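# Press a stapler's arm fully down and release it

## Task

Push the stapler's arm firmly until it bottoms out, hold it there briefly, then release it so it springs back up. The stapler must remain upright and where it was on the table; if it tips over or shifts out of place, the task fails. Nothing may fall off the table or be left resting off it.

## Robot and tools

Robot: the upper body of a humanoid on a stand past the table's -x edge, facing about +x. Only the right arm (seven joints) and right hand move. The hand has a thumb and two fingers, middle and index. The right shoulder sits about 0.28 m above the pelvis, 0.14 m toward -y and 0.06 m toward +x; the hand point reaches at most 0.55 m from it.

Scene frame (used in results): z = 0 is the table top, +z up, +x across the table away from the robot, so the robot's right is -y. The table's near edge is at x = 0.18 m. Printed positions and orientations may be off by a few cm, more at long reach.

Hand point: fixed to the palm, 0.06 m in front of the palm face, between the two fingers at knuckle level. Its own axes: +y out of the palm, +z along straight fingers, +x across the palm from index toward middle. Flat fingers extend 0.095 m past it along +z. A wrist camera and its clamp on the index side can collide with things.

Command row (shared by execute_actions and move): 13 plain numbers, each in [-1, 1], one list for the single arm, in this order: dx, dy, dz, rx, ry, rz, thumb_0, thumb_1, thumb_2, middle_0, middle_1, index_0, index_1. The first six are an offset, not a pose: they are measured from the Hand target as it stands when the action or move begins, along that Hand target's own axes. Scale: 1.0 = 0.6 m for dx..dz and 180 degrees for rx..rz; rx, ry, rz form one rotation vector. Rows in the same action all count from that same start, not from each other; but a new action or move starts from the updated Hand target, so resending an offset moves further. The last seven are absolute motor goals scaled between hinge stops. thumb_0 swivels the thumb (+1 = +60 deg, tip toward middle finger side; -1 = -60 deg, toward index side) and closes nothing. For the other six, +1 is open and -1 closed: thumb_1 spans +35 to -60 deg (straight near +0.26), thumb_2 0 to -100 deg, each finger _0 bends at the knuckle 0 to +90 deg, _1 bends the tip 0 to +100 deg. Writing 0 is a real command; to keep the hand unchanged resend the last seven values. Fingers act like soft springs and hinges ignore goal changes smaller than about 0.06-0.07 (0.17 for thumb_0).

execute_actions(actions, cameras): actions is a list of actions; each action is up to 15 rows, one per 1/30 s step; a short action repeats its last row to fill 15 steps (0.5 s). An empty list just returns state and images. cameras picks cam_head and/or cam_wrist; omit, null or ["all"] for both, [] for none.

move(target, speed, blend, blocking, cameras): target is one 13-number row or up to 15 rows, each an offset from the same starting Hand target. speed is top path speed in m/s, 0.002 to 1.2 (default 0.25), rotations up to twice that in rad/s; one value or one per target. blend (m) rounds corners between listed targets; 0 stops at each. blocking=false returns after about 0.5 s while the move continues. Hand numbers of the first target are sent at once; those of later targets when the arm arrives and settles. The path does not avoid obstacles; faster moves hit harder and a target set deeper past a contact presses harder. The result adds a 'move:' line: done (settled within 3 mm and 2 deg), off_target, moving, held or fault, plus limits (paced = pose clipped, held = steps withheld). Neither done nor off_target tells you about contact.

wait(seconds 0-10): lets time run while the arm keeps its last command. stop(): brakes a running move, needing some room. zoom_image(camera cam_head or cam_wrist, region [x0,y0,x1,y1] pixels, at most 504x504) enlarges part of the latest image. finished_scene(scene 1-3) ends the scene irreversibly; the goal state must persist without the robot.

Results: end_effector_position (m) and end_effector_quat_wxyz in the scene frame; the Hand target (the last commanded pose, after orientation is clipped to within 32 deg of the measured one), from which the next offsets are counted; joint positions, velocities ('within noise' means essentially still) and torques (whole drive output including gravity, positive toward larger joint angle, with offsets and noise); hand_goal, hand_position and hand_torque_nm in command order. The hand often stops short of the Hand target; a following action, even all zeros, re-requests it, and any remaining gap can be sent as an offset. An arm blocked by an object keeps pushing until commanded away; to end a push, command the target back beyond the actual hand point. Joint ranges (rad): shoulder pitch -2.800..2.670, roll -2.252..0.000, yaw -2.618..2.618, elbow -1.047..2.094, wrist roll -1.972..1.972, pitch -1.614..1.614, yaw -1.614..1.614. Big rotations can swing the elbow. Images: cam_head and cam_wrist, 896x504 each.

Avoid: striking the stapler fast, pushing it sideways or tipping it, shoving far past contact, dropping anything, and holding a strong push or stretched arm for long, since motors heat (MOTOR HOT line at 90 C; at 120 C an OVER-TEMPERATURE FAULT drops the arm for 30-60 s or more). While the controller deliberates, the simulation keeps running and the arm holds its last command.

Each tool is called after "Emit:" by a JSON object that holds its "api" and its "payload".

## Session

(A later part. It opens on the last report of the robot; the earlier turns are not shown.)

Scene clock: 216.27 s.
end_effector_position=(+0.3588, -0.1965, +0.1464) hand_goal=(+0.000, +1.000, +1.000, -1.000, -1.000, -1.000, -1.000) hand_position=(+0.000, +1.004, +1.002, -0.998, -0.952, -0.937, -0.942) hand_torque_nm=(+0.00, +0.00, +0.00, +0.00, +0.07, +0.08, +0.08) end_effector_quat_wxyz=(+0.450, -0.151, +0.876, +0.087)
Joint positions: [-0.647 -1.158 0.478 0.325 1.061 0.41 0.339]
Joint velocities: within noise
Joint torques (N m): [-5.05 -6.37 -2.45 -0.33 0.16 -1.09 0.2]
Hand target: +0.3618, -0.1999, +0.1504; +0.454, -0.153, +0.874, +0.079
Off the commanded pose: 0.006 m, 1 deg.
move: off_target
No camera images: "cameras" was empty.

Emit:
{"api": "move", "payload": {"target": [[-0.066, 0.1, -0.327, 0.0966, -0.334, -0.529, 0, 1, 1, -1, -1, -1, -1]], "speed": 0.4, "cameras": []}}

Scene clock: 221.27 s.
end_effector_position=(+0.2124, -0.1885, +0.2935) hand_goal=(+0.000, +1.000, +1.000, -1.000, -1.000, -1.000, -1.000) hand_position=(+0.000, +1.004, +1.002, -0.998, -0.952, -0.937, -0.942) hand_torque_nm=(+0.00, +0.00, +0.00, +0.00, +0.07, +0.08, +0.08) end_effector_quat_wxyz=(+0.767, -0.608, +0.137, -0.151)
Joint positions: [-1.511 -2.209 1.543 -0.148 -0.453 -1.313 -1.046]
Joint velocities: within noise
Joint torques (N m): [-1.27 -3.04 -1.4 1.34 1.24 -0.22 -0.68]
Hand target: +0.2118, -0.1902, +0.2955; +0.709, -0.602, +0.179, -0.319
Off the commanded pose: 0.003 m, 21 deg.
joint sent to its limit — joint 2 (shoulder roll), lower limit. The joint targets are off in orientation, not in position.
move: off_target
No camera images: "cameras" was empty.

Emit:
{"api": "move", "payload": {"target": [[0.096, 0.154, -0.063, -0.0966, 0.334, 0.529, 0, 1, 1, -1, -1, -1, -1]], "speed": 0.5, "cameras": []}}

Emit:
{"api": "move", "payload": {"target": [[0, 0, 0, 0, 0, 0.4, 0, 1, 1, -1, -1, -1, -1]], "speed": 0.5, "cameras": []}}

Emit:
{"api": "move", "payload": {"target": [[0, 0, 0, 0, 0, -0.4, 0, 1, 1, -1, -1, -1, -1]], "speed": 0.5, "cameras": []}}

Scene clock: 226.43 s.
end_effector_position=(+0.2479, -0.2527, +0.2048) hand_goal=(+0.000, +1.000, +1.000, -1.000, -1.000, -1.000, -1.000) hand_position=(+0.000, +1.004, +1.002, -0.998, -0.952, -0.937, -0.942) hand_torque_nm=(+0.00, +0.00, +0.00, +0.00, +0.07, +0.08, +0.08) end_effector_quat_wxyz=(+0.449, -0.155, +0.877, +0.072)
Joint positions: [-0.666 -2.023 1.336 -0.105 1.685 -0.329 0.466]
Joint velocities: within noise
Joint torques (N m): [-2.15 -4.45 -2.21 2.41 0.67 -0.83 0.16]
Hand target: +0.2518, -0.2502, +0.2056; +0.454, -0.153, +0.874, +0.079
Off the commanded pose: 0.005 m, 1 deg.
move: off_target
No camera images: "cameras" was empty.

Scene clock: 228.67 s.
end_effector_position=(+0.2513, -0.2478, +0.2064) hand_goal=(+0.000, +1.000, +1.000, -1.000, -1.000, -1.000, -1.000) hand_position=(+0.000, +1.004, +1.002, -0.998, -0.952, -0.937, -0.942) hand_torque_nm=(+0.00, +0.00, +0.00, +0.00, +0.07, +0.08, +0.08) end_effector_quat_wxyz=(+0.304, +0.188, +0.903, +0.237)
Joint positions: [-2.304 -2.215 2.632 -0.066 1.98 0.516 0.331]
Joint velocities: within noise
Joint torques (N m): [-1.31 1.81 -1.76 1.24 0.7 -0.47 0.41]
Hand target: +0.2518, -0.2502, +0.2056; +0.321, +0.390, +0.797, +0.331
Off the commanded pose: 0.003 m, 28 deg.
joint sent to its limit — joint 2 (shoulder roll), lower limit; joint 3 (shoulder yaw), upper limit; joint 5 (wrist roll), upper limit. The joint targets are off in orientation, not in position.
move: off_target; limits=paced
No camera images: "cameras" was empty.

Scene clock: 230.00 s.
end_effector_position=(+0.2490, -0.2519, +0.2023) hand_goal=(+0.000, +1.000, +1.000, -1.000, -1.000, -1.000, -1.000) hand_position=(+0.000, +1.004, +1.002, -0.998, -0.952, -0.937, -0.942) hand_torque_nm=(+0.00, +0.00, +0.00, +0.00, +0.07, +0.08, +0.08) end_effector_quat_wxyz=(+0.449, -0.141, +0.879, +0.081)
Joint positions: [-2.325 -2.182 2.598 -0.066 1.361 0.076 0.488]
Joint velocities: within noise
Joint torques (N m): [-1.62 3.31 -2.85 0.25 0.19 -1.37 0.22]
Hand target: +0.2518, -0.2502, +0.2056; +0.454, -0.153, +0.874, +0.079
Off the commanded pose: 0.005 m, 2 deg.
move: off_target
No camera images: "cameras" was empty.

Emit:
{"api": "move", "payload": {"target": [[-0.066, -0.03, 0.194, 0, 0, 0, 0, 1, 1, -1, -1, -1, -1]], "speed": 0.4, "cameras": []}}

Scene clock: 233.13 s.
end_effector_position=(+0.3698, -0.2272, +0.1753) hand_goal=(+0.000, +1.000, +1.000, -1.000, -1.000, -1.000, -1.000) hand_position=(+0.000, +1.004, +1.002, -0.998, -0.952, -0.937, -0.942) hand_torque_nm=(+0.00, +0.00, +0.00, +0.00, +0.07, +0.08, +0.08) end_effector_quat_wxyz=(+0.460, -0.156, +0.871, +0.077)
Joint positions: [-1.638 -1.327 2.279 0.491 1.98 -0.228 0.478]
Joint velocities: within noise
Joint torques (N m): [-3.42 -2.01 -2 3.32 0.64 -0.85 0.18]
Hand target: +0.3690, -0.2271, +0.1711; +0.454, -0.153, +0.874, +0.079
Off the commanded pose: 0.004 m, 1 deg.
joint sent to its limit — joint 5 (wrist roll), upper limit. The joint targets still meet the commanded pose.
move: off_target
No camera images: "cameras" was empty.

Emit:
{"api": "move", "payload": {"target": [[0, 0, 0, 0, 0, 0.35, 0, 1, 1, -1, -1, -1, -1]], "speed": 0.4, "cameras": []}}

Scene clock: 236.30 s.
end_effector_position=(+0.3711, -0.2299, +0.1734) hand_goal=(+0.000, +1.000, +1.000, -1.000, -1.000, -1.000, -1.000) hand_position=(+0.000, +1.004, +1.002, -0.998, -0.952, -0.937, -0.942) hand_torque_nm=(+0.00, +0.00, +0.00, +0.00, +0.07, +0.08, +0.08) end_effector_quat_wxyz=(+0.352, +0.321, +0.828, +0.296)
Joint positions: [-0.33 -1.041 0.131 0.32 1.98 0.583 -0.102]
Joint velocities: within noise
Joint torques (N m): [-2 -4.29 -2.79 -2.65 0.77 -0.45 0.5]
Hand target: +0.3690, -0.2271, +0.1711; +0.346, +0.326, +0.825, +0.305
Off the commanded pose: 0.004 m, 1 deg.
joint sent to its limit — joint 5 (wrist roll), upper limit. The joint targets still meet the commanded pose.
move: off_target
No camera images: "cameras" was empty.

Emit:
{"api": "move", "payload": {"target": [[0.0425, -0.217, -0.245, 0, 0, 0, 0, 1, 1, -1, -1, -1, -1]], "speed": 0.4, "cameras": []}}

Emit:
{"api": "move", "payload": {"target": [[0, 0, 0, 0, 0, -0.35, 0, 1, 1, -1, -1, -1, -1]], "speed": 0.4, "cameras": []}}

Scene clock: 239.03 s.
end_effector_position=(+0.1974, -0.3247, +0.1487) hand_goal=(+0.000, +1.000, +1.000, -1.000, -1.000, -1.000, -1.000) hand_position=(+0.000, +1.004, +1.002, -0.998, -0.952, -0.937, -0.943) hand_torque_nm=(+0.00, +0.00, +0.00, +0.00, +0.07, +0.08, +0.08) end_effector_quat_wxyz=(+0.343, +0.335, +0.821, +0.312)
Joint positions: [0.447 -1.171 -0.104 0.474 1.79 0.557 0.755]
Joint velocities: within noise
Joint torques (N m): [0.55 -6.75 -2.1 0.84 0.36 -0.64 0.94]
Hand target: +0.1992, -0.3270, +0.1512; +0.346, +0.326, +0.825, +0.305
Off the commanded pose: 0.004 m, 1 deg.
move: off_target
No camera images: "cameras" was empty.

Scene clock: 240.90 s.
end_effector_position=(+0.1989, -0.3260, +0.1491) hand_goal=(+0.000, +1.000, +1.000, -1.000, -1.000, -1.000, -1.000) hand_position=(+0.000, +1.004, +1.002, -0.998, -0.952, -0.937, -0.943) hand_torque_nm=(+0.00, +0.00, +0.00, +0.00, +0.07, +0.08, +0.08) end_effector_quat_wxyz=(+0.458, -0.141, +0.874, +0.086)
Joint positions: [0.344 -1.314 -0.105 0.519 1.141 -0.147 0.908]
Joint velocities: within noise
Joint torques (N m): [0.55 -7.54 -2.46 -0.35 0.32 -1.13 -0.04]
Hand target: +0.1992, -0.3270, +0.1512; +0.454, -0.153, +0.874, +0.079
Off the commanded pose: 0.002 m, 2 deg.
move: done
No camera images: "cameras" was empty.

Emit:
{"api": "move", "payload": {"target": [[-0.253, 0.2075, -0.058, 0.0966, -0.334, -0.529, 0, 1, 1, -1, -1, -1, -1]], "speed": 0.4, "cameras": []}}

Scene clock: 244.77 s.
end_effector_position=(+0.2127, -0.1894, +0.2946) hand_goal=(+0.000, +1.000, +1.000, -1.000, -1.000, -1.000, -1.000) hand_position=(+0.000, +1.004, +1.002, -0.998, -0.952, -0.937, -0.943) hand_torque_nm=(+0.00, +0.00, +0.00, +0.00, +0.07, +0.08, +0.08) end_effector_quat_wxyz=(+0.711, -0.603, +0.183, -0.313)
Joint positions: [0.629 -1.038 -1.067 -0.551 0.044 -0.887 0.106]
Joint velocities: within noise
Joint torques (N m): [0.32 -2 -2.28 -0.59 0.54 0.01 -0.98]
Hand target: +0.2122, -0.1900, +0.2954; +0.709, -0.602, +0.179, -0.319
Off the commanded pose: 0.001 m, 1 deg.
move: done
No camera images: "cameras" was empty.

Emit:
{"api": "move", "payload": {"target": [[0.113, 0.188, -0.232, -0.0966, 0.334, 0.529, 0, 1, 1, -1, -1, -1, -1]], "speed": 0.6, "cameras": []}}

Scene clock: 248.50 s.
end_effector_position=(+0.2015, -0.3301, +0.1683) hand_goal=(+0.000, +1.000, +1.000, -1.000, -1.000, -1.000, -1.000) hand_position=(+0.000, +1.004, +1.002, -0.998, -0.952, -0.937, -0.943) hand_torque_nm=(+0.00, +0.00, +0.00, +0.00, +0.07, +0.08, +0.08) end_effector_quat_wxyz=(+0.455, -0.157, +0.873, +0.078)
Joint positions: [0.44 -1.45 -0.077 0.499 1.288 -0.201 0.903]
Joint velocities: within noise
Joint torques (N m): [-0.85 -4.73 -1.54 1.61 0.46 -0.91 0.18]
Hand target: +0.1999, -0.3305, +0.1658; +0.454, -0.153, +0.874, +0.079
Off the commanded pose: 0.003 m, 1 deg.
move: done
No camera images: "cameras" was empty.

Emit:
{"api": "move", "payload": {"target": [[-0.164, 0.13, 0.224, 0, 0, 0, 0, 1, 1, -1, -1, -1, -1],[-0.172, 0.392, 0.292, 0, 0, 0, 0, 1, 1, -1, -1, -1, -1]], "speed": 0.4, "blend": [0.06, 0]}}

Scene clock: 253.47 s.
end_effector_position=(+0.3095, -0.0429, +0.1492) hand_goal=(+0.000, +1.000, +1.000, -1.000, -1.000, -1.000, -1.000) hand_position=(+0.000, +1.004, +1.002, -0.998, -0.952, -0.937, -0.943) hand_torque_nm=(+0.00, +0.00, +0.00, +0.00, +0.07, +0.08, +0.08) end_effector_quat_wxyz=(+0.455, -0.151, +0.874, +0.078)
Joint positions: [-0.598 -0.955 0.567 -0.426 1.314 0.619 -0.599]
Joint velocities: within noise
Joint torques (N m): [-4.64 -2.1 -1.81 -1.16 0.14 -0.89 -0.03]
Hand target: +0.3108, -0.0404, +0.1495; +0.454, -0.153, +0.874, +0.079
Off the commanded pose: 0.003 m, 0 deg.
move: done

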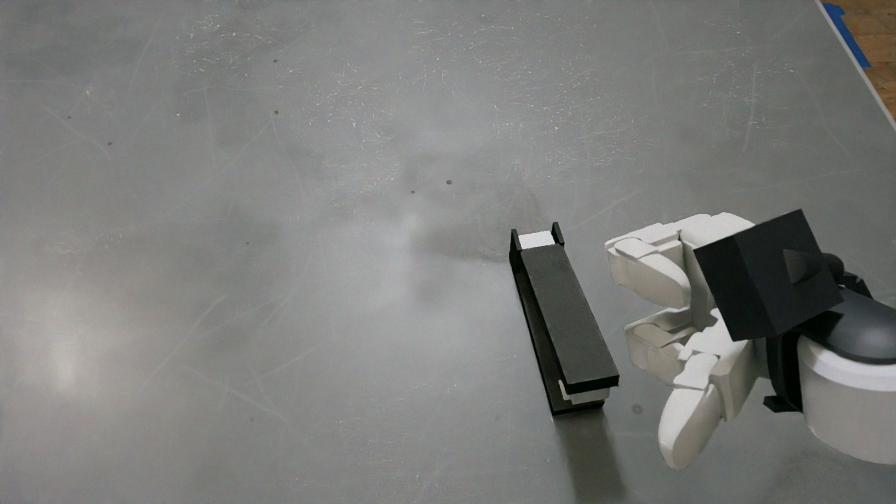

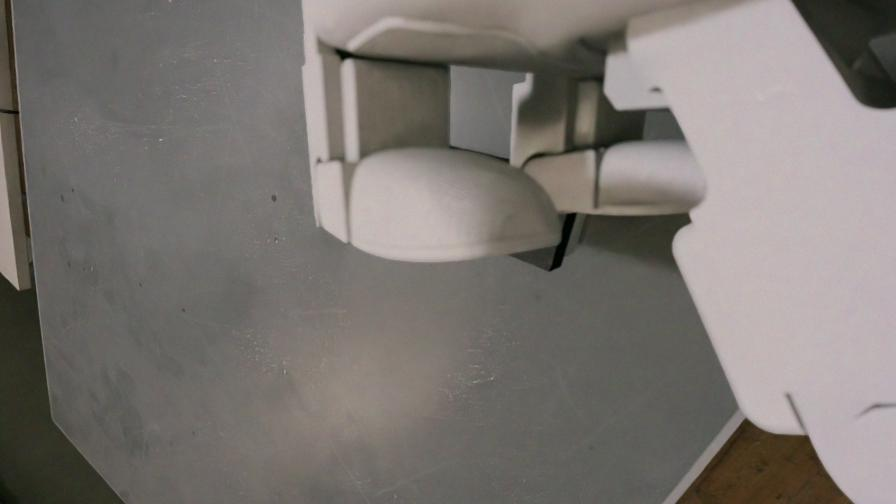

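Emit:
{"api": "move", "payload": {"target": [[0.0285, 0.045, 0.0465, 0, 0, 0, 0, 1, 1, -1, -1, -1, -1]], "speed": 0.15}}

Scene clock: 257.93 s.
end_effector_position=(+0.3125, -0.0124, +0.1200) hand_goal=(+0.000, +1.000, +1.000, -1.000, -1.000, -1.000, -1.000) hand_position=(+0.000, +1.004, +1.002, -0.998, -0.952, -0.937, -0.943) hand_torque_nm=(+0.00, +0.00, +0.00, +0.00, +0.07, +0.08, +0.08) end_effector_quat_wxyz=(+0.453, -0.151, +0.875, +0.080)
Joint positions: [-0.613 -0.754 0.662 -0.31 1.153 0.6 -0.619]
Joint velocities: within noise
Joint torques (N m): [-4.5 -1.47 -1.59 -1.53 -0.1 -1.1 0.13]
Hand target: +0.3138, -0.0106, +0.1195; +0.454, -0.153, +0.874, +0.079
Off the commanded pose: 0.002 m, 0 deg.
move: done

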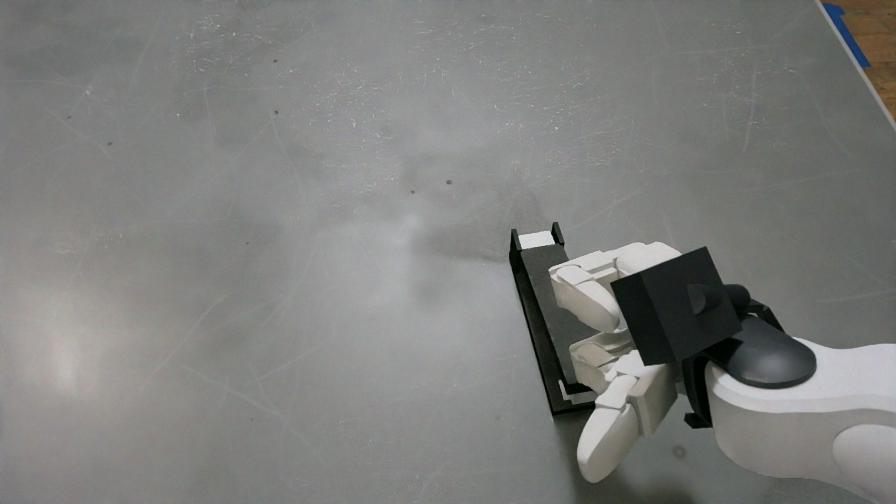

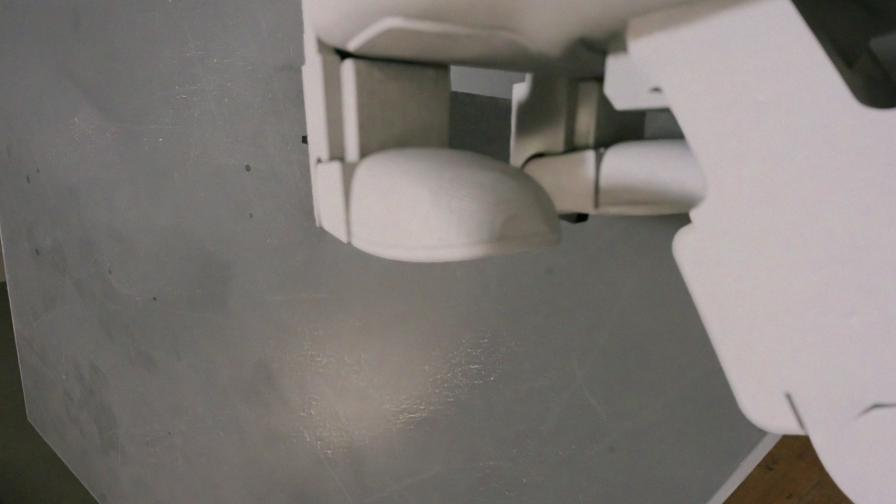

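Emit:
{"api": "move", "payload": {"target": [[0.068, 0, 0.048, 0, 0, 0, 0, 1, 1, -1, -1, -1, -1]], "speed": 0.12}}

Scene clock: 261.13 s.
end_effector_position=(+0.3273, -0.0059, +0.0993) hand_goal=(+0.000, +1.000, +1.000, -1.000, -1.000, -1.000, -1.000) hand_position=(+0.000, +1.004, +1.002, -0.998, -0.952, -0.937, -0.943) hand_torque_nm=(+0.00, +0.00, +0.00, +0.00, +0.07, +0.08, +0.08) end_effector_quat_wxyz=(+0.496, -0.144, +0.851, +0.096)
Joint positions: [-0.602 -0.672 0.75 -0.106 0.967 0.361 -0.472]
Joint velocities: within noise
Joint torques (N m): [-1.68 -1.7 0.11 0.65 0.01 0.29 -0.17]
Hand target: +0.3139, -0.0106, +0.0696; +0.454, -0.153, +0.874, +0.079
Off the commanded pose: 0.033 m, 6 deg.
move: off_target

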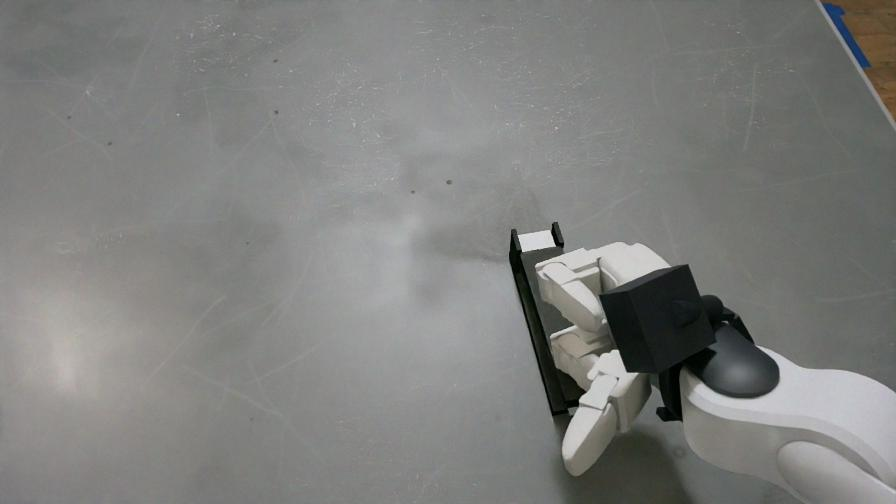

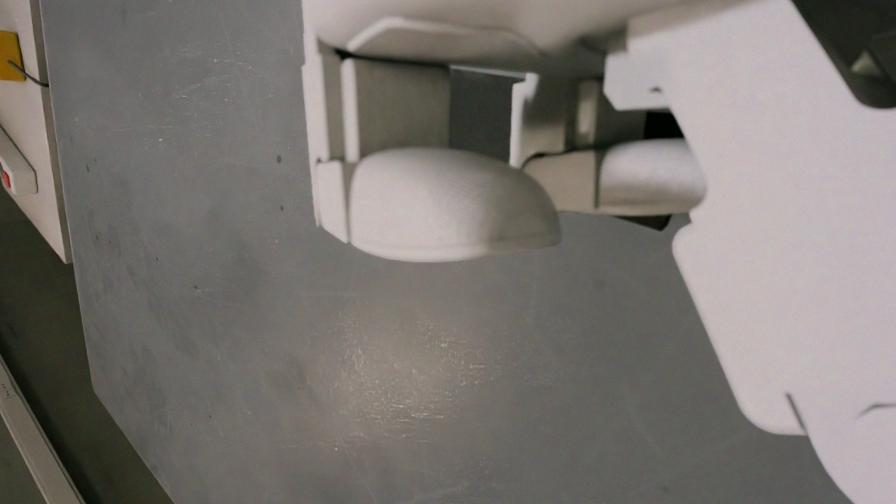

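Emit:
{"api": "move", "payload": {"target": [[-0.071, -0.005, -0.058, 0, 0, 0, 0, 1, 1, -1, -1, -1, -1],[-0.0555, -0.003, -0.066, 0, 0, 0, 0, 1, 1, -1, -1, -1, -1],[0.1125, 0.011, -0.044, 0, 0, 0, 0, 1, 1, -1, -1, -1, -1]], "speed": 0.12}}

Scene clock: 265.70 s.
end_effector_position=(+0.2736, -0.0213, +0.0555) hand_goal=(+0.000, +1.000, +1.000, -1.000, -1.000, -1.000, -1.000) hand_position=(+0.000, +1.004, +1.002, -0.998, -0.952, -0.970, -0.943) hand_torque_nm=(+0.00, +0.00, +0.00, +0.00, +0.07, +0.04, +0.08) end_effector_quat_wxyz=(+0.498, -0.141, +0.851, +0.090)
Joint positions: [-0.359 -0.719 0.859 -0.115 0.809 0.098 -0.467]
Joint velocities: within noise
Joint torques (N m): [-0.3 -1.97 0.47 -0.01 0.19 0.43 0.09]
Hand target: +0.2549, -0.0249, +0.0295; +0.454, -0.153, +0.874, +0.079
Off the commanded pose: 0.032 m, 6 deg.
move: off_target

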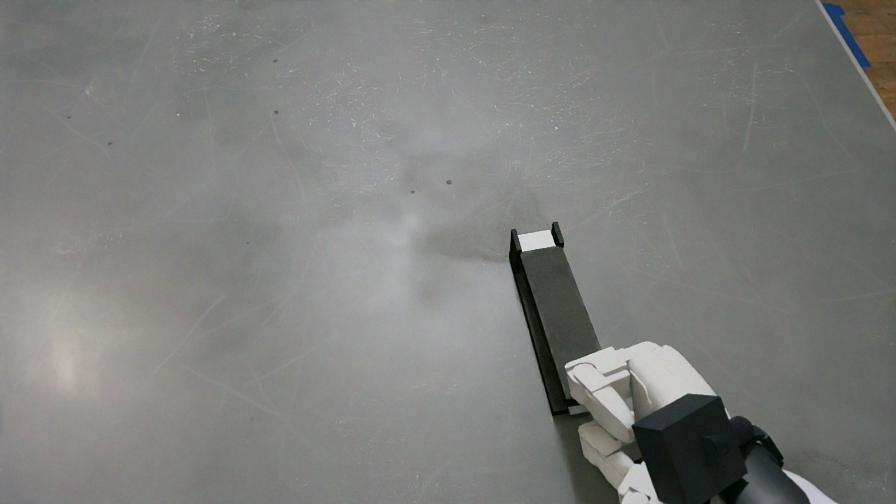

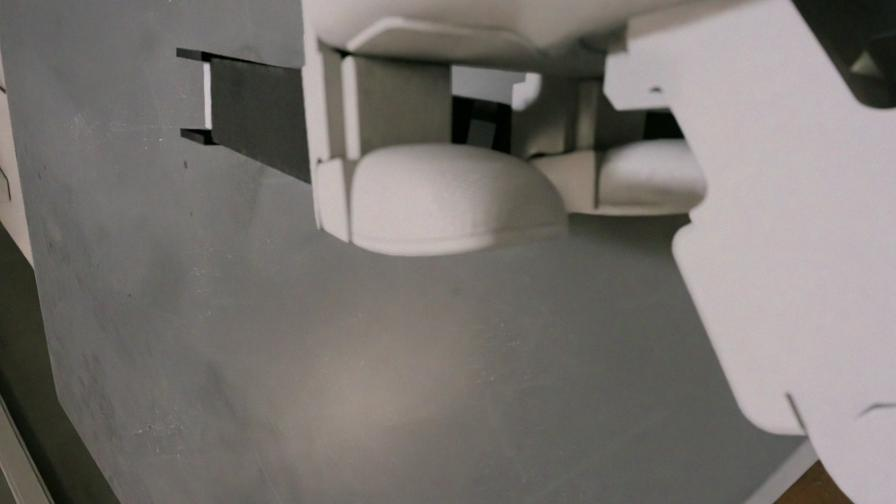

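Emit:
{"api": "move", "payload": {"target": [[-0.114, 0.006, -0.099, 0, 0, 0, 0, 1, 1, -1, -1, -1, -1],[-0.189, -0.0155, -0.02, 0, 0, 0, 0, 1, 1, -1, -1, -1, -1],[-0.049, -0.009, 0.0265, 0, 0, 0, 0, 1, 1, -1, -1, -1, -1]], "speed": 0.12}}

Scene clock: 270.47 s.
end_effector_position=(+0.3052, -0.0141, +0.0844) hand_goal=(+0.000, +1.000, +1.000, -1.000, -1.000, -1.000, -1.000) hand_position=(+0.000, +1.004, +1.002, -0.998, -0.952, -0.975, -0.943) hand_torque_nm=(+0.00, +0.00, +0.00, +0.00, +0.07, +0.03, +0.08) end_effector_quat_wxyz=(+0.513, -0.141, +0.841, +0.100)
Joint positions: [-0.53 -0.749 0.883 -0.118 0.942 0.14 -0.488]
Joint velocities: within noise
Joint torques (N m): [-0.19 -1.52 0.84 1.96 0.14 0.9 -0.17]
Hand target: +0.2849, -0.0198, +0.0444; +0.454, -0.153, +0.874, +0.079
Off the commanded pose: 0.045 m, 8 deg.
move: off_target

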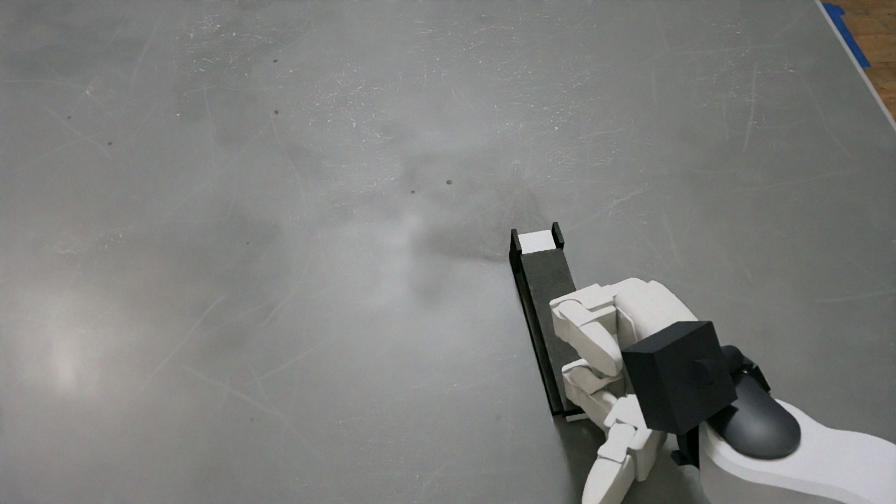

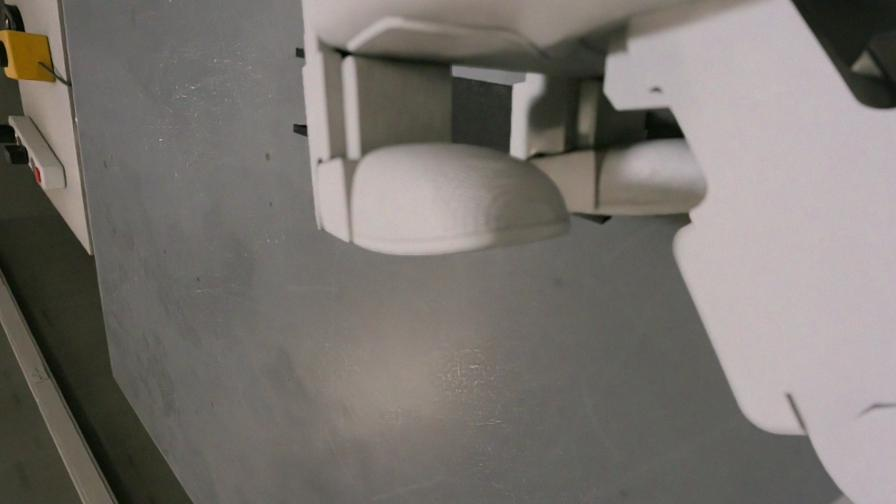

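Emit:
{"api": "move", "payload": {"target": [[0.1017, 0.0035, 0.0293, 0, 0, 0, 0, 1, 1, -1, -1, -1, -1]], "speed": 0.12}}

Scene clock: 272.33 s.
end_effector_position=(+0.3063, -0.0118, +0.0814) hand_goal=(+0.000, +1.000, +1.000, -1.000, -1.000, -1.000, -1.000) hand_position=(+0.000, +1.004, +1.002, -0.998, -0.952, -0.975, -0.943) hand_torque_nm=(+0.00, +0.00, +0.00, +0.00, +0.07, +0.03, +0.08) end_effector_quat_wxyz=(+0.588, -0.125, +0.789, +0.130)
Joint positions: [-0.497 -0.679 0.964 0.089 0.82 -0.226 -0.395]
Joint velocities: within noise
Joint torques (N m): [4.06 -1.95 3.91 7.6 0.75 4.25 -0.34]
Hand target: +0.2647, -0.0248, -0.0156; +0.454, -0.153, +0.874, +0.079
Off the commanded pose: 0.106 m, 19 deg.
move: off_target

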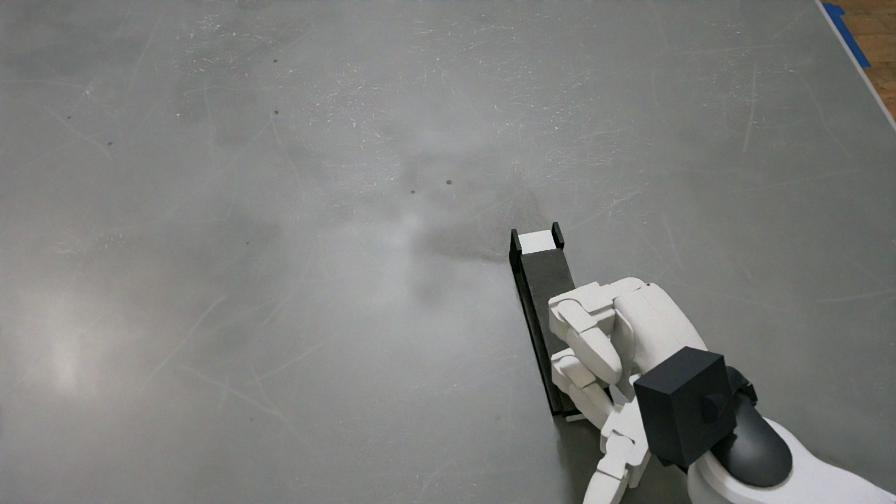

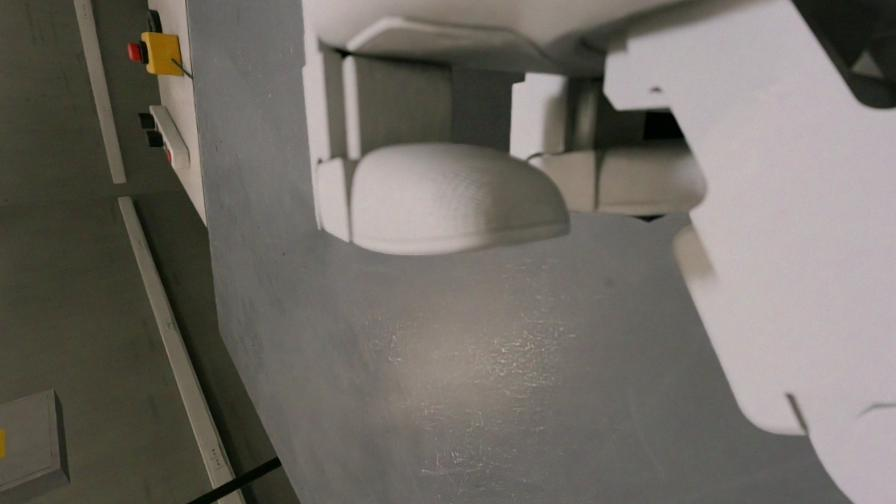

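Emit:
{"api": "zoom_image", "payload": {"camera": "cam_head", "region": [490, 210, 690, 450]}}

Scaled by 2.100 from the camera's 896x504 image, which has a finer 1280x720 frame.

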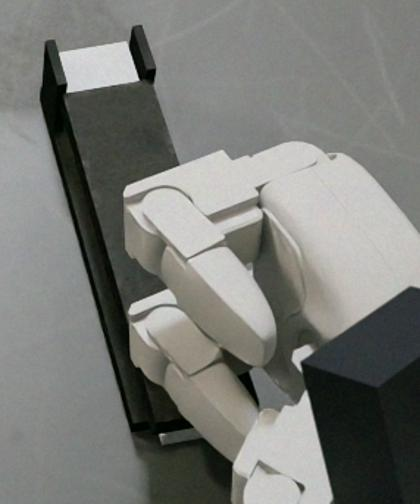

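Emit:
{"api": "move", "payload": {"target": [[0.05, 0.0, 0.02, 0, 0, 0, 0, 1, 1, -1, -1, -1, -1]], "speed": 0.12, "cameras": ["cam_head"]}}

Emit:
{"api": "zoom_image", "payload": {"camera": "cam_head", "region": [490, 210, 690, 450]}}

Scene clock: 277.77 s.
end_effector_position=(+0.3022, -0.0180, +0.0835) hand_goal=(+0.000, +1.000, +1.000, -1.000, -1.000, -1.000, -1.000) hand_position=(+0.000, +1.004, +1.002, -0.998, -0.952, -0.975, -0.943) hand_torque_nm=(+0.00, +0.00, +0.00, +0.00, +0.07, +0.03, +0.08) end_effector_quat_wxyz=(+0.638, -0.095, +0.748, +0.159)
Joint positions: [-0.539 -0.664 1.157 0.281 0.885 -0.611 -0.377]
Joint velocities: within noise
Joint torques (N m): [5.44 -3.18 4.73 6.75 1.04 4.79 -0.28]
Hand target: +0.2577, -0.0274, -0.0471; +0.454, -0.153, +0.874, +0.079
Off the commanded pose: 0.138 m, 28 deg.
move: off_target
Images, in order (width x height): cam_head 896x504.

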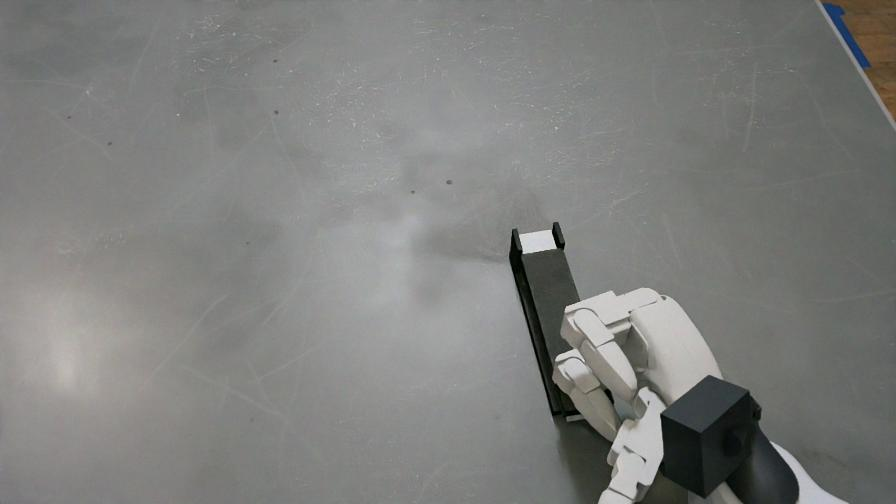

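Scaled by 2.100 from the camera's 896x504 image, which has a finer 1280x720 frame.

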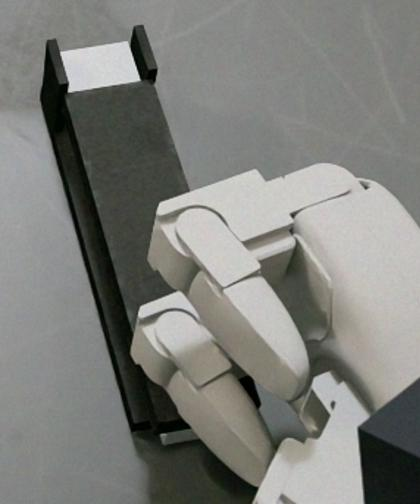

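Emit:
{"api": "move", "payload": {"target": [[-0.342, -0.008, -0.142, 0, 0, 0, 0, 1, 1, -1, -1, -1, -1]], "speed": 0.2}}

Scene clock: 280.33 s.
end_effector_position=(+0.3026, -0.0142, +0.1669) hand_goal=(+0.000, +1.000, +1.000, -1.000, -1.000, -1.000, -1.000) hand_position=(+0.000, +1.004, +1.002, -0.998, -0.952, -0.975, -0.943) hand_torque_nm=(+0.00, +0.00, +0.00, +0.00, +0.07, +0.03, +0.08) end_effector_quat_wxyz=(+0.451, -0.153, +0.875, +0.083)
Joint positions: [-0.99 -1.104 1.089 -0.499 1.588 0.28 -0.811]
Joint velocities: within noise
Joint torques (N m): [-4.8 -3.24 -2.66 -1.55 0.18 -0.83 -0.08]
Hand target: +0.3047, -0.0155, +0.1698; +0.454, -0.153, +0.874, +0.079
Off the commanded pose: 0.004 m, 1 deg.
move: off_target

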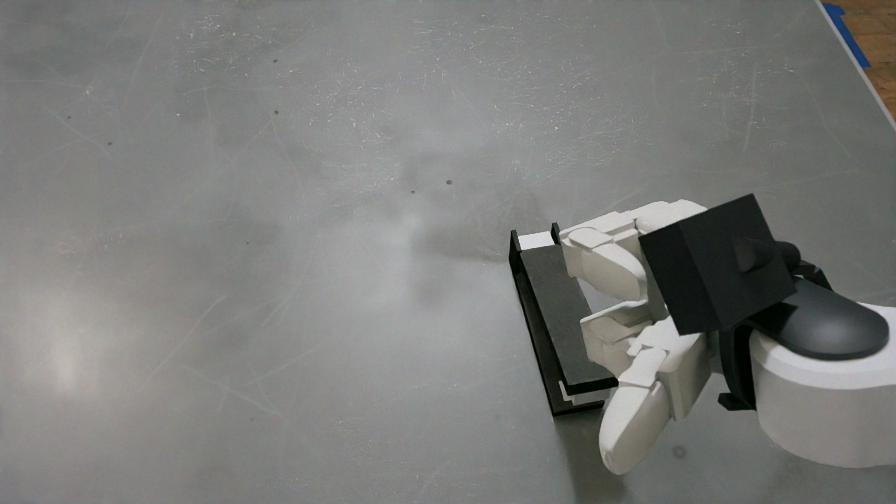

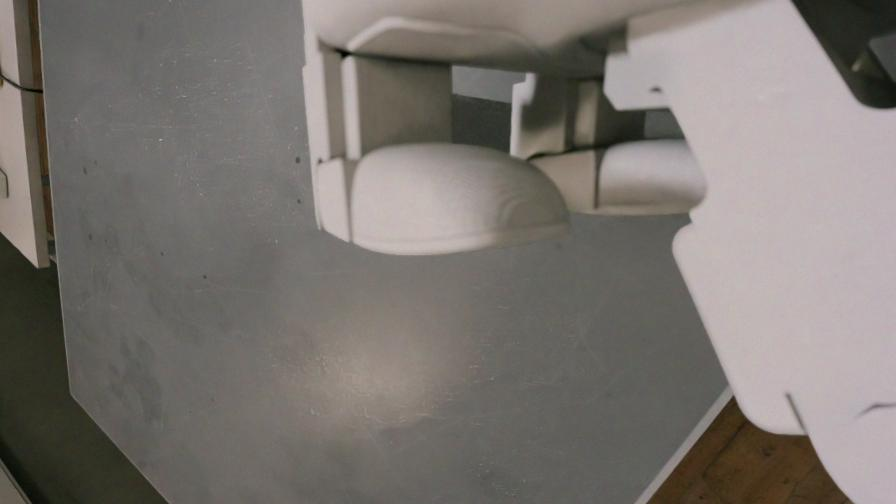

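Emit:
{"api": "move", "payload": {"target": [[0.022, -0.321, -0.0035, 0, 0, 0, 0, 1, 1, -1, -1, -1, -1],[0.022, -0.321, -0.0035, 0, 0, 0.35, 0, 1, 1, -1, -1, -1, -1],[0.223, -0.4286, -0.261, 0, 0, 0.35, 0, 1, 1, -1, -1, -1, -1],[0.223, -0.4286, -0.261, 0, 0, 0, 0, 1, 1, -1, -1, -1, -1],[-0.031, -0.2207, -0.321, 0.0966, -0.334, -0.529, 0, 1, 1, -1, -1, -1, -1]], "speed": 0.6, "cameras": []}}

Scene clock: 301.93 s.
end_effector_position=(+0.2117, -0.1889, +0.2949) hand_goal=(+0.000, +1.000, +1.000, -1.000, -1.000, -1.000, -1.000) hand_position=(+0.000, +1.004, +1.002, -0.998, -0.952, -0.975, -0.943) hand_torque_nm=(+0.00, +0.00, +0.00, +0.00, +0.07, +0.03, +0.08) end_effector_quat_wxyz=(+0.711, -0.603, +0.182, -0.312)
Joint positions: [0.671 -1.051 -1.083 -0.552 0.031 -0.893 0.063]
Joint velocities: within noise
Joint torques (N m): [0.39 -1.79 -2.25 -0.46 0.53 0.08 -0.97]
Hand target: +0.2114, -0.1899, +0.2957; +0.709, -0.602, +0.179, -0.319
Off the commanded pose: 0.001 m, 1 deg.
move: done
No camera images: "cameras" was empty.

Emit:
{"api": "move", "payload": {"target": [[0.113, 0.188, -0.232, -0.0966, 0.334, 0.529, 0, 1, 1, -1, -1, -1, -1],[0.128, 0.249, 0.0685, -0.0966, 0.334, 0.529, 0, 1, 1, -1, -1, -1, -1],[-0.1157, 0.3175, 0.2582, -0.0966, 0.334, 0.529, 0, 1, 1, -1, -1, -1, -1]], "speed": [0.8, 0.5, 0.4], "blend": [0.04, 0.06, 0]}}

Scene clock: 306.47 s.
end_effector_position=(+0.3034, -0.0177, +0.1345) hand_goal=(+0.000, +1.000, +1.000, -1.000, -1.000, -1.000, -1.000) hand_position=(+0.000, +1.004, +1.002, -0.998, -0.952, -0.975, -0.943) hand_torque_nm=(+0.00, +0.00, +0.00, +0.00, +0.07, +0.03, +0.08) end_effector_quat_wxyz=(+0.453, -0.148, +0.876, +0.080)
Joint positions: [-0.63 -0.862 0.696 -0.41 1.278 0.561 -0.699]
Joint velocities: within noise
Joint torques (N m): [-4.72 -1.67 -1.66 -1.45 -0.2 -0.86 0.16]
Hand target: +0.3047, -0.0154, +0.1347; +0.454, -0.153, +0.874, +0.079
Off the commanded pose: 0.003 m, 1 deg.
move: done

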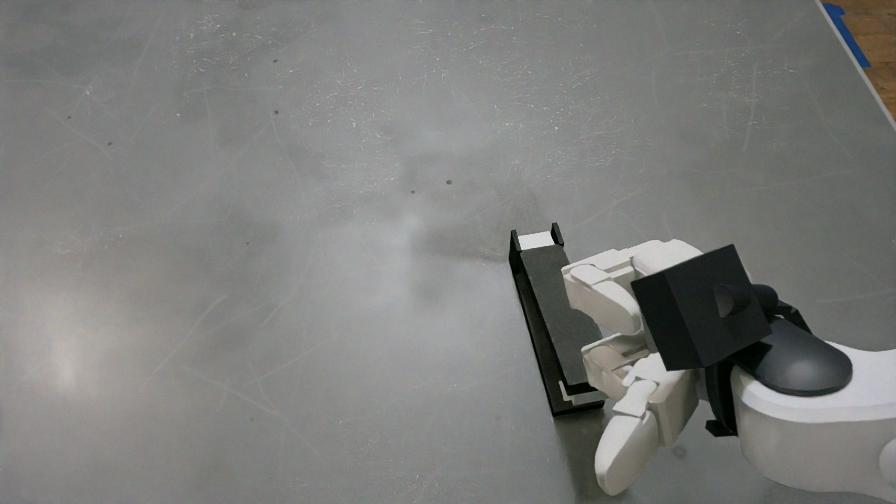

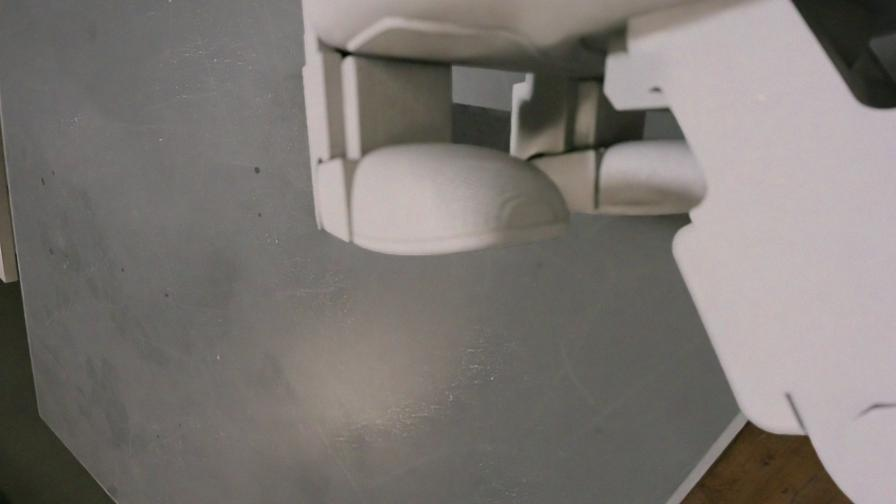

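Emit:
{"api": "move", "payload": {"target": [[0.144, 0.0035, 0.059, 0, 0, 0, 0, 1, 1, -1, -1, -1, -1],[0.248, 0.007, 0.0904, 0, 0, 0, 0, 1, 1, -1, -1, -1, -1],[0.2568, 0.008, 0.0926, 0, 0, 0, 0, 1, 1, -1, -1, -1, -1]], "speed": [0.13, 0.13, 0.01]}}

Emit:
{"api": "zoom_image", "payload": {"camera": "cam_head", "region": [490, 210, 690, 450]}}

Scene clock: 311.27 s.
end_effector_position=(+0.3053, -0.0117, +0.0814) hand_goal=(+0.000, +1.000, +1.000, -1.000, -1.000, -1.000, -1.000) hand_position=(+0.000, +1.004, +1.002, -0.998, -0.952, -0.975, -0.943) hand_torque_nm=(+0.00, +0.00, +0.00, +0.00, +0.07, +0.03, +0.08) end_effector_quat_wxyz=(+0.598, -0.123, +0.780, +0.135)
Joint positions: [-0.473 -0.656 0.941 0.115 0.786 -0.258 -0.37]
Joint velocities: within noise
Joint torques (N m): [4.47 -2.17 4.24 8.59 0.87 4.78 -0.37]
Hand target: +0.2625, -0.0255, -0.0234; +0.454, -0.153, +0.874, +0.079
Off the commanded pose: 0.114 m, 21 deg.
move: off_target

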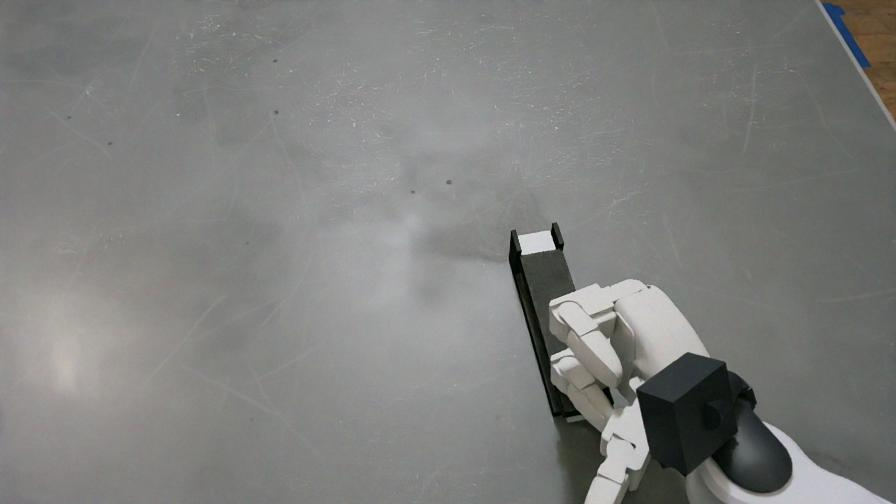

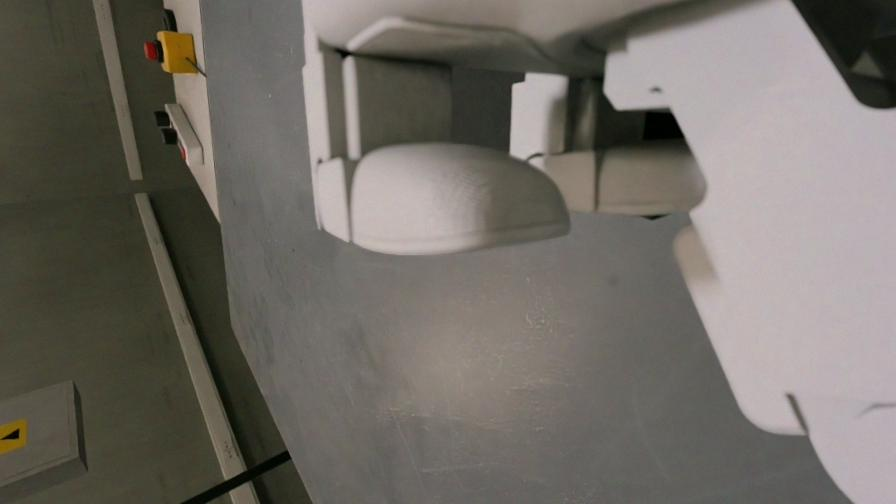

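Scaled by 2.100 from the camera's 896x504 image, which has a finer 1280x720 frame.

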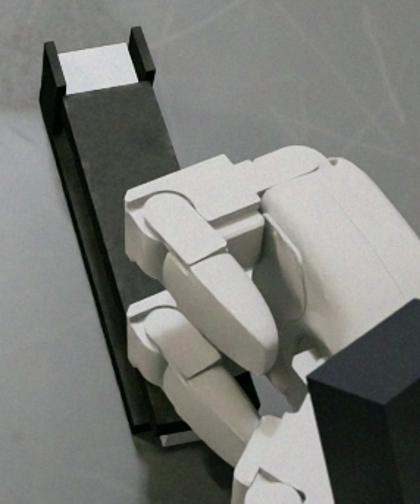

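Emit:
{"api": "move", "payload": {"target": [[-0.277, -0.007, -0.107, 0, 0, 0, 0, 1, 1, -1, -1, -1, -1]], "speed": 0.25, "cameras": ["cam_head"]}}

Scene clock: 315.63 s.
end_effector_position=(+0.3041, -0.0126, +0.1508) hand_goal=(+0.000, +1.000, +1.000, -1.000, -1.000, -1.000, -1.000) hand_position=(+0.000, +1.004, +1.002, -0.998, -0.952, -0.975, -0.943) hand_torque_nm=(+0.00, +0.00, +0.00, +0.00, +0.07, +0.03, +0.08) end_effector_quat_wxyz=(+0.457, -0.153, +0.872, +0.084)
Joint positions: [-0.768 -0.957 0.836 -0.445 1.412 0.457 -0.764]
Joint velocities: within noise
Joint torques (N m): [-3.94 -3.07 -2.25 -1.88 0.22 -0.85 -0.08]
Hand target: +0.3044, -0.0149, +0.1496; +0.454, -0.153, +0.874, +0.079
Off the commanded pose: 0.003 m, 1 deg.
move: done
Images, in order (width x height): cam_head 896x504.

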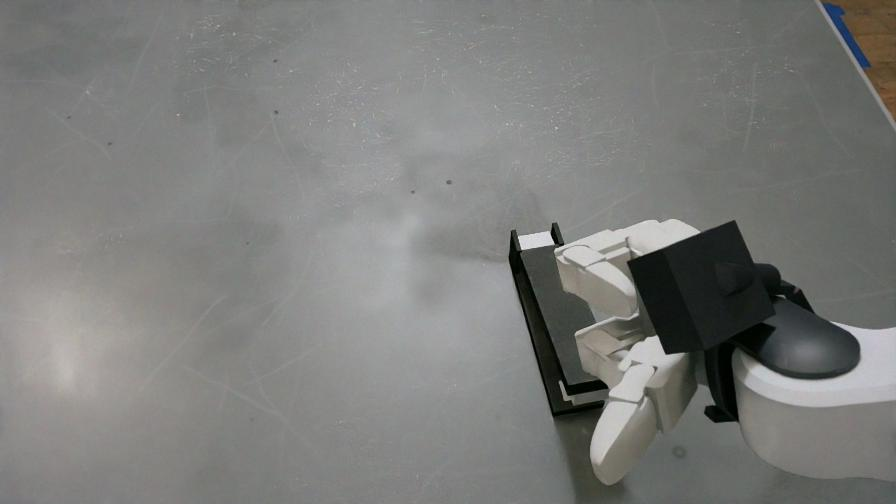

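Emit:
{"api": "finished_scene", "payload": {"scene": 1}}

The scene is finished: the task was done.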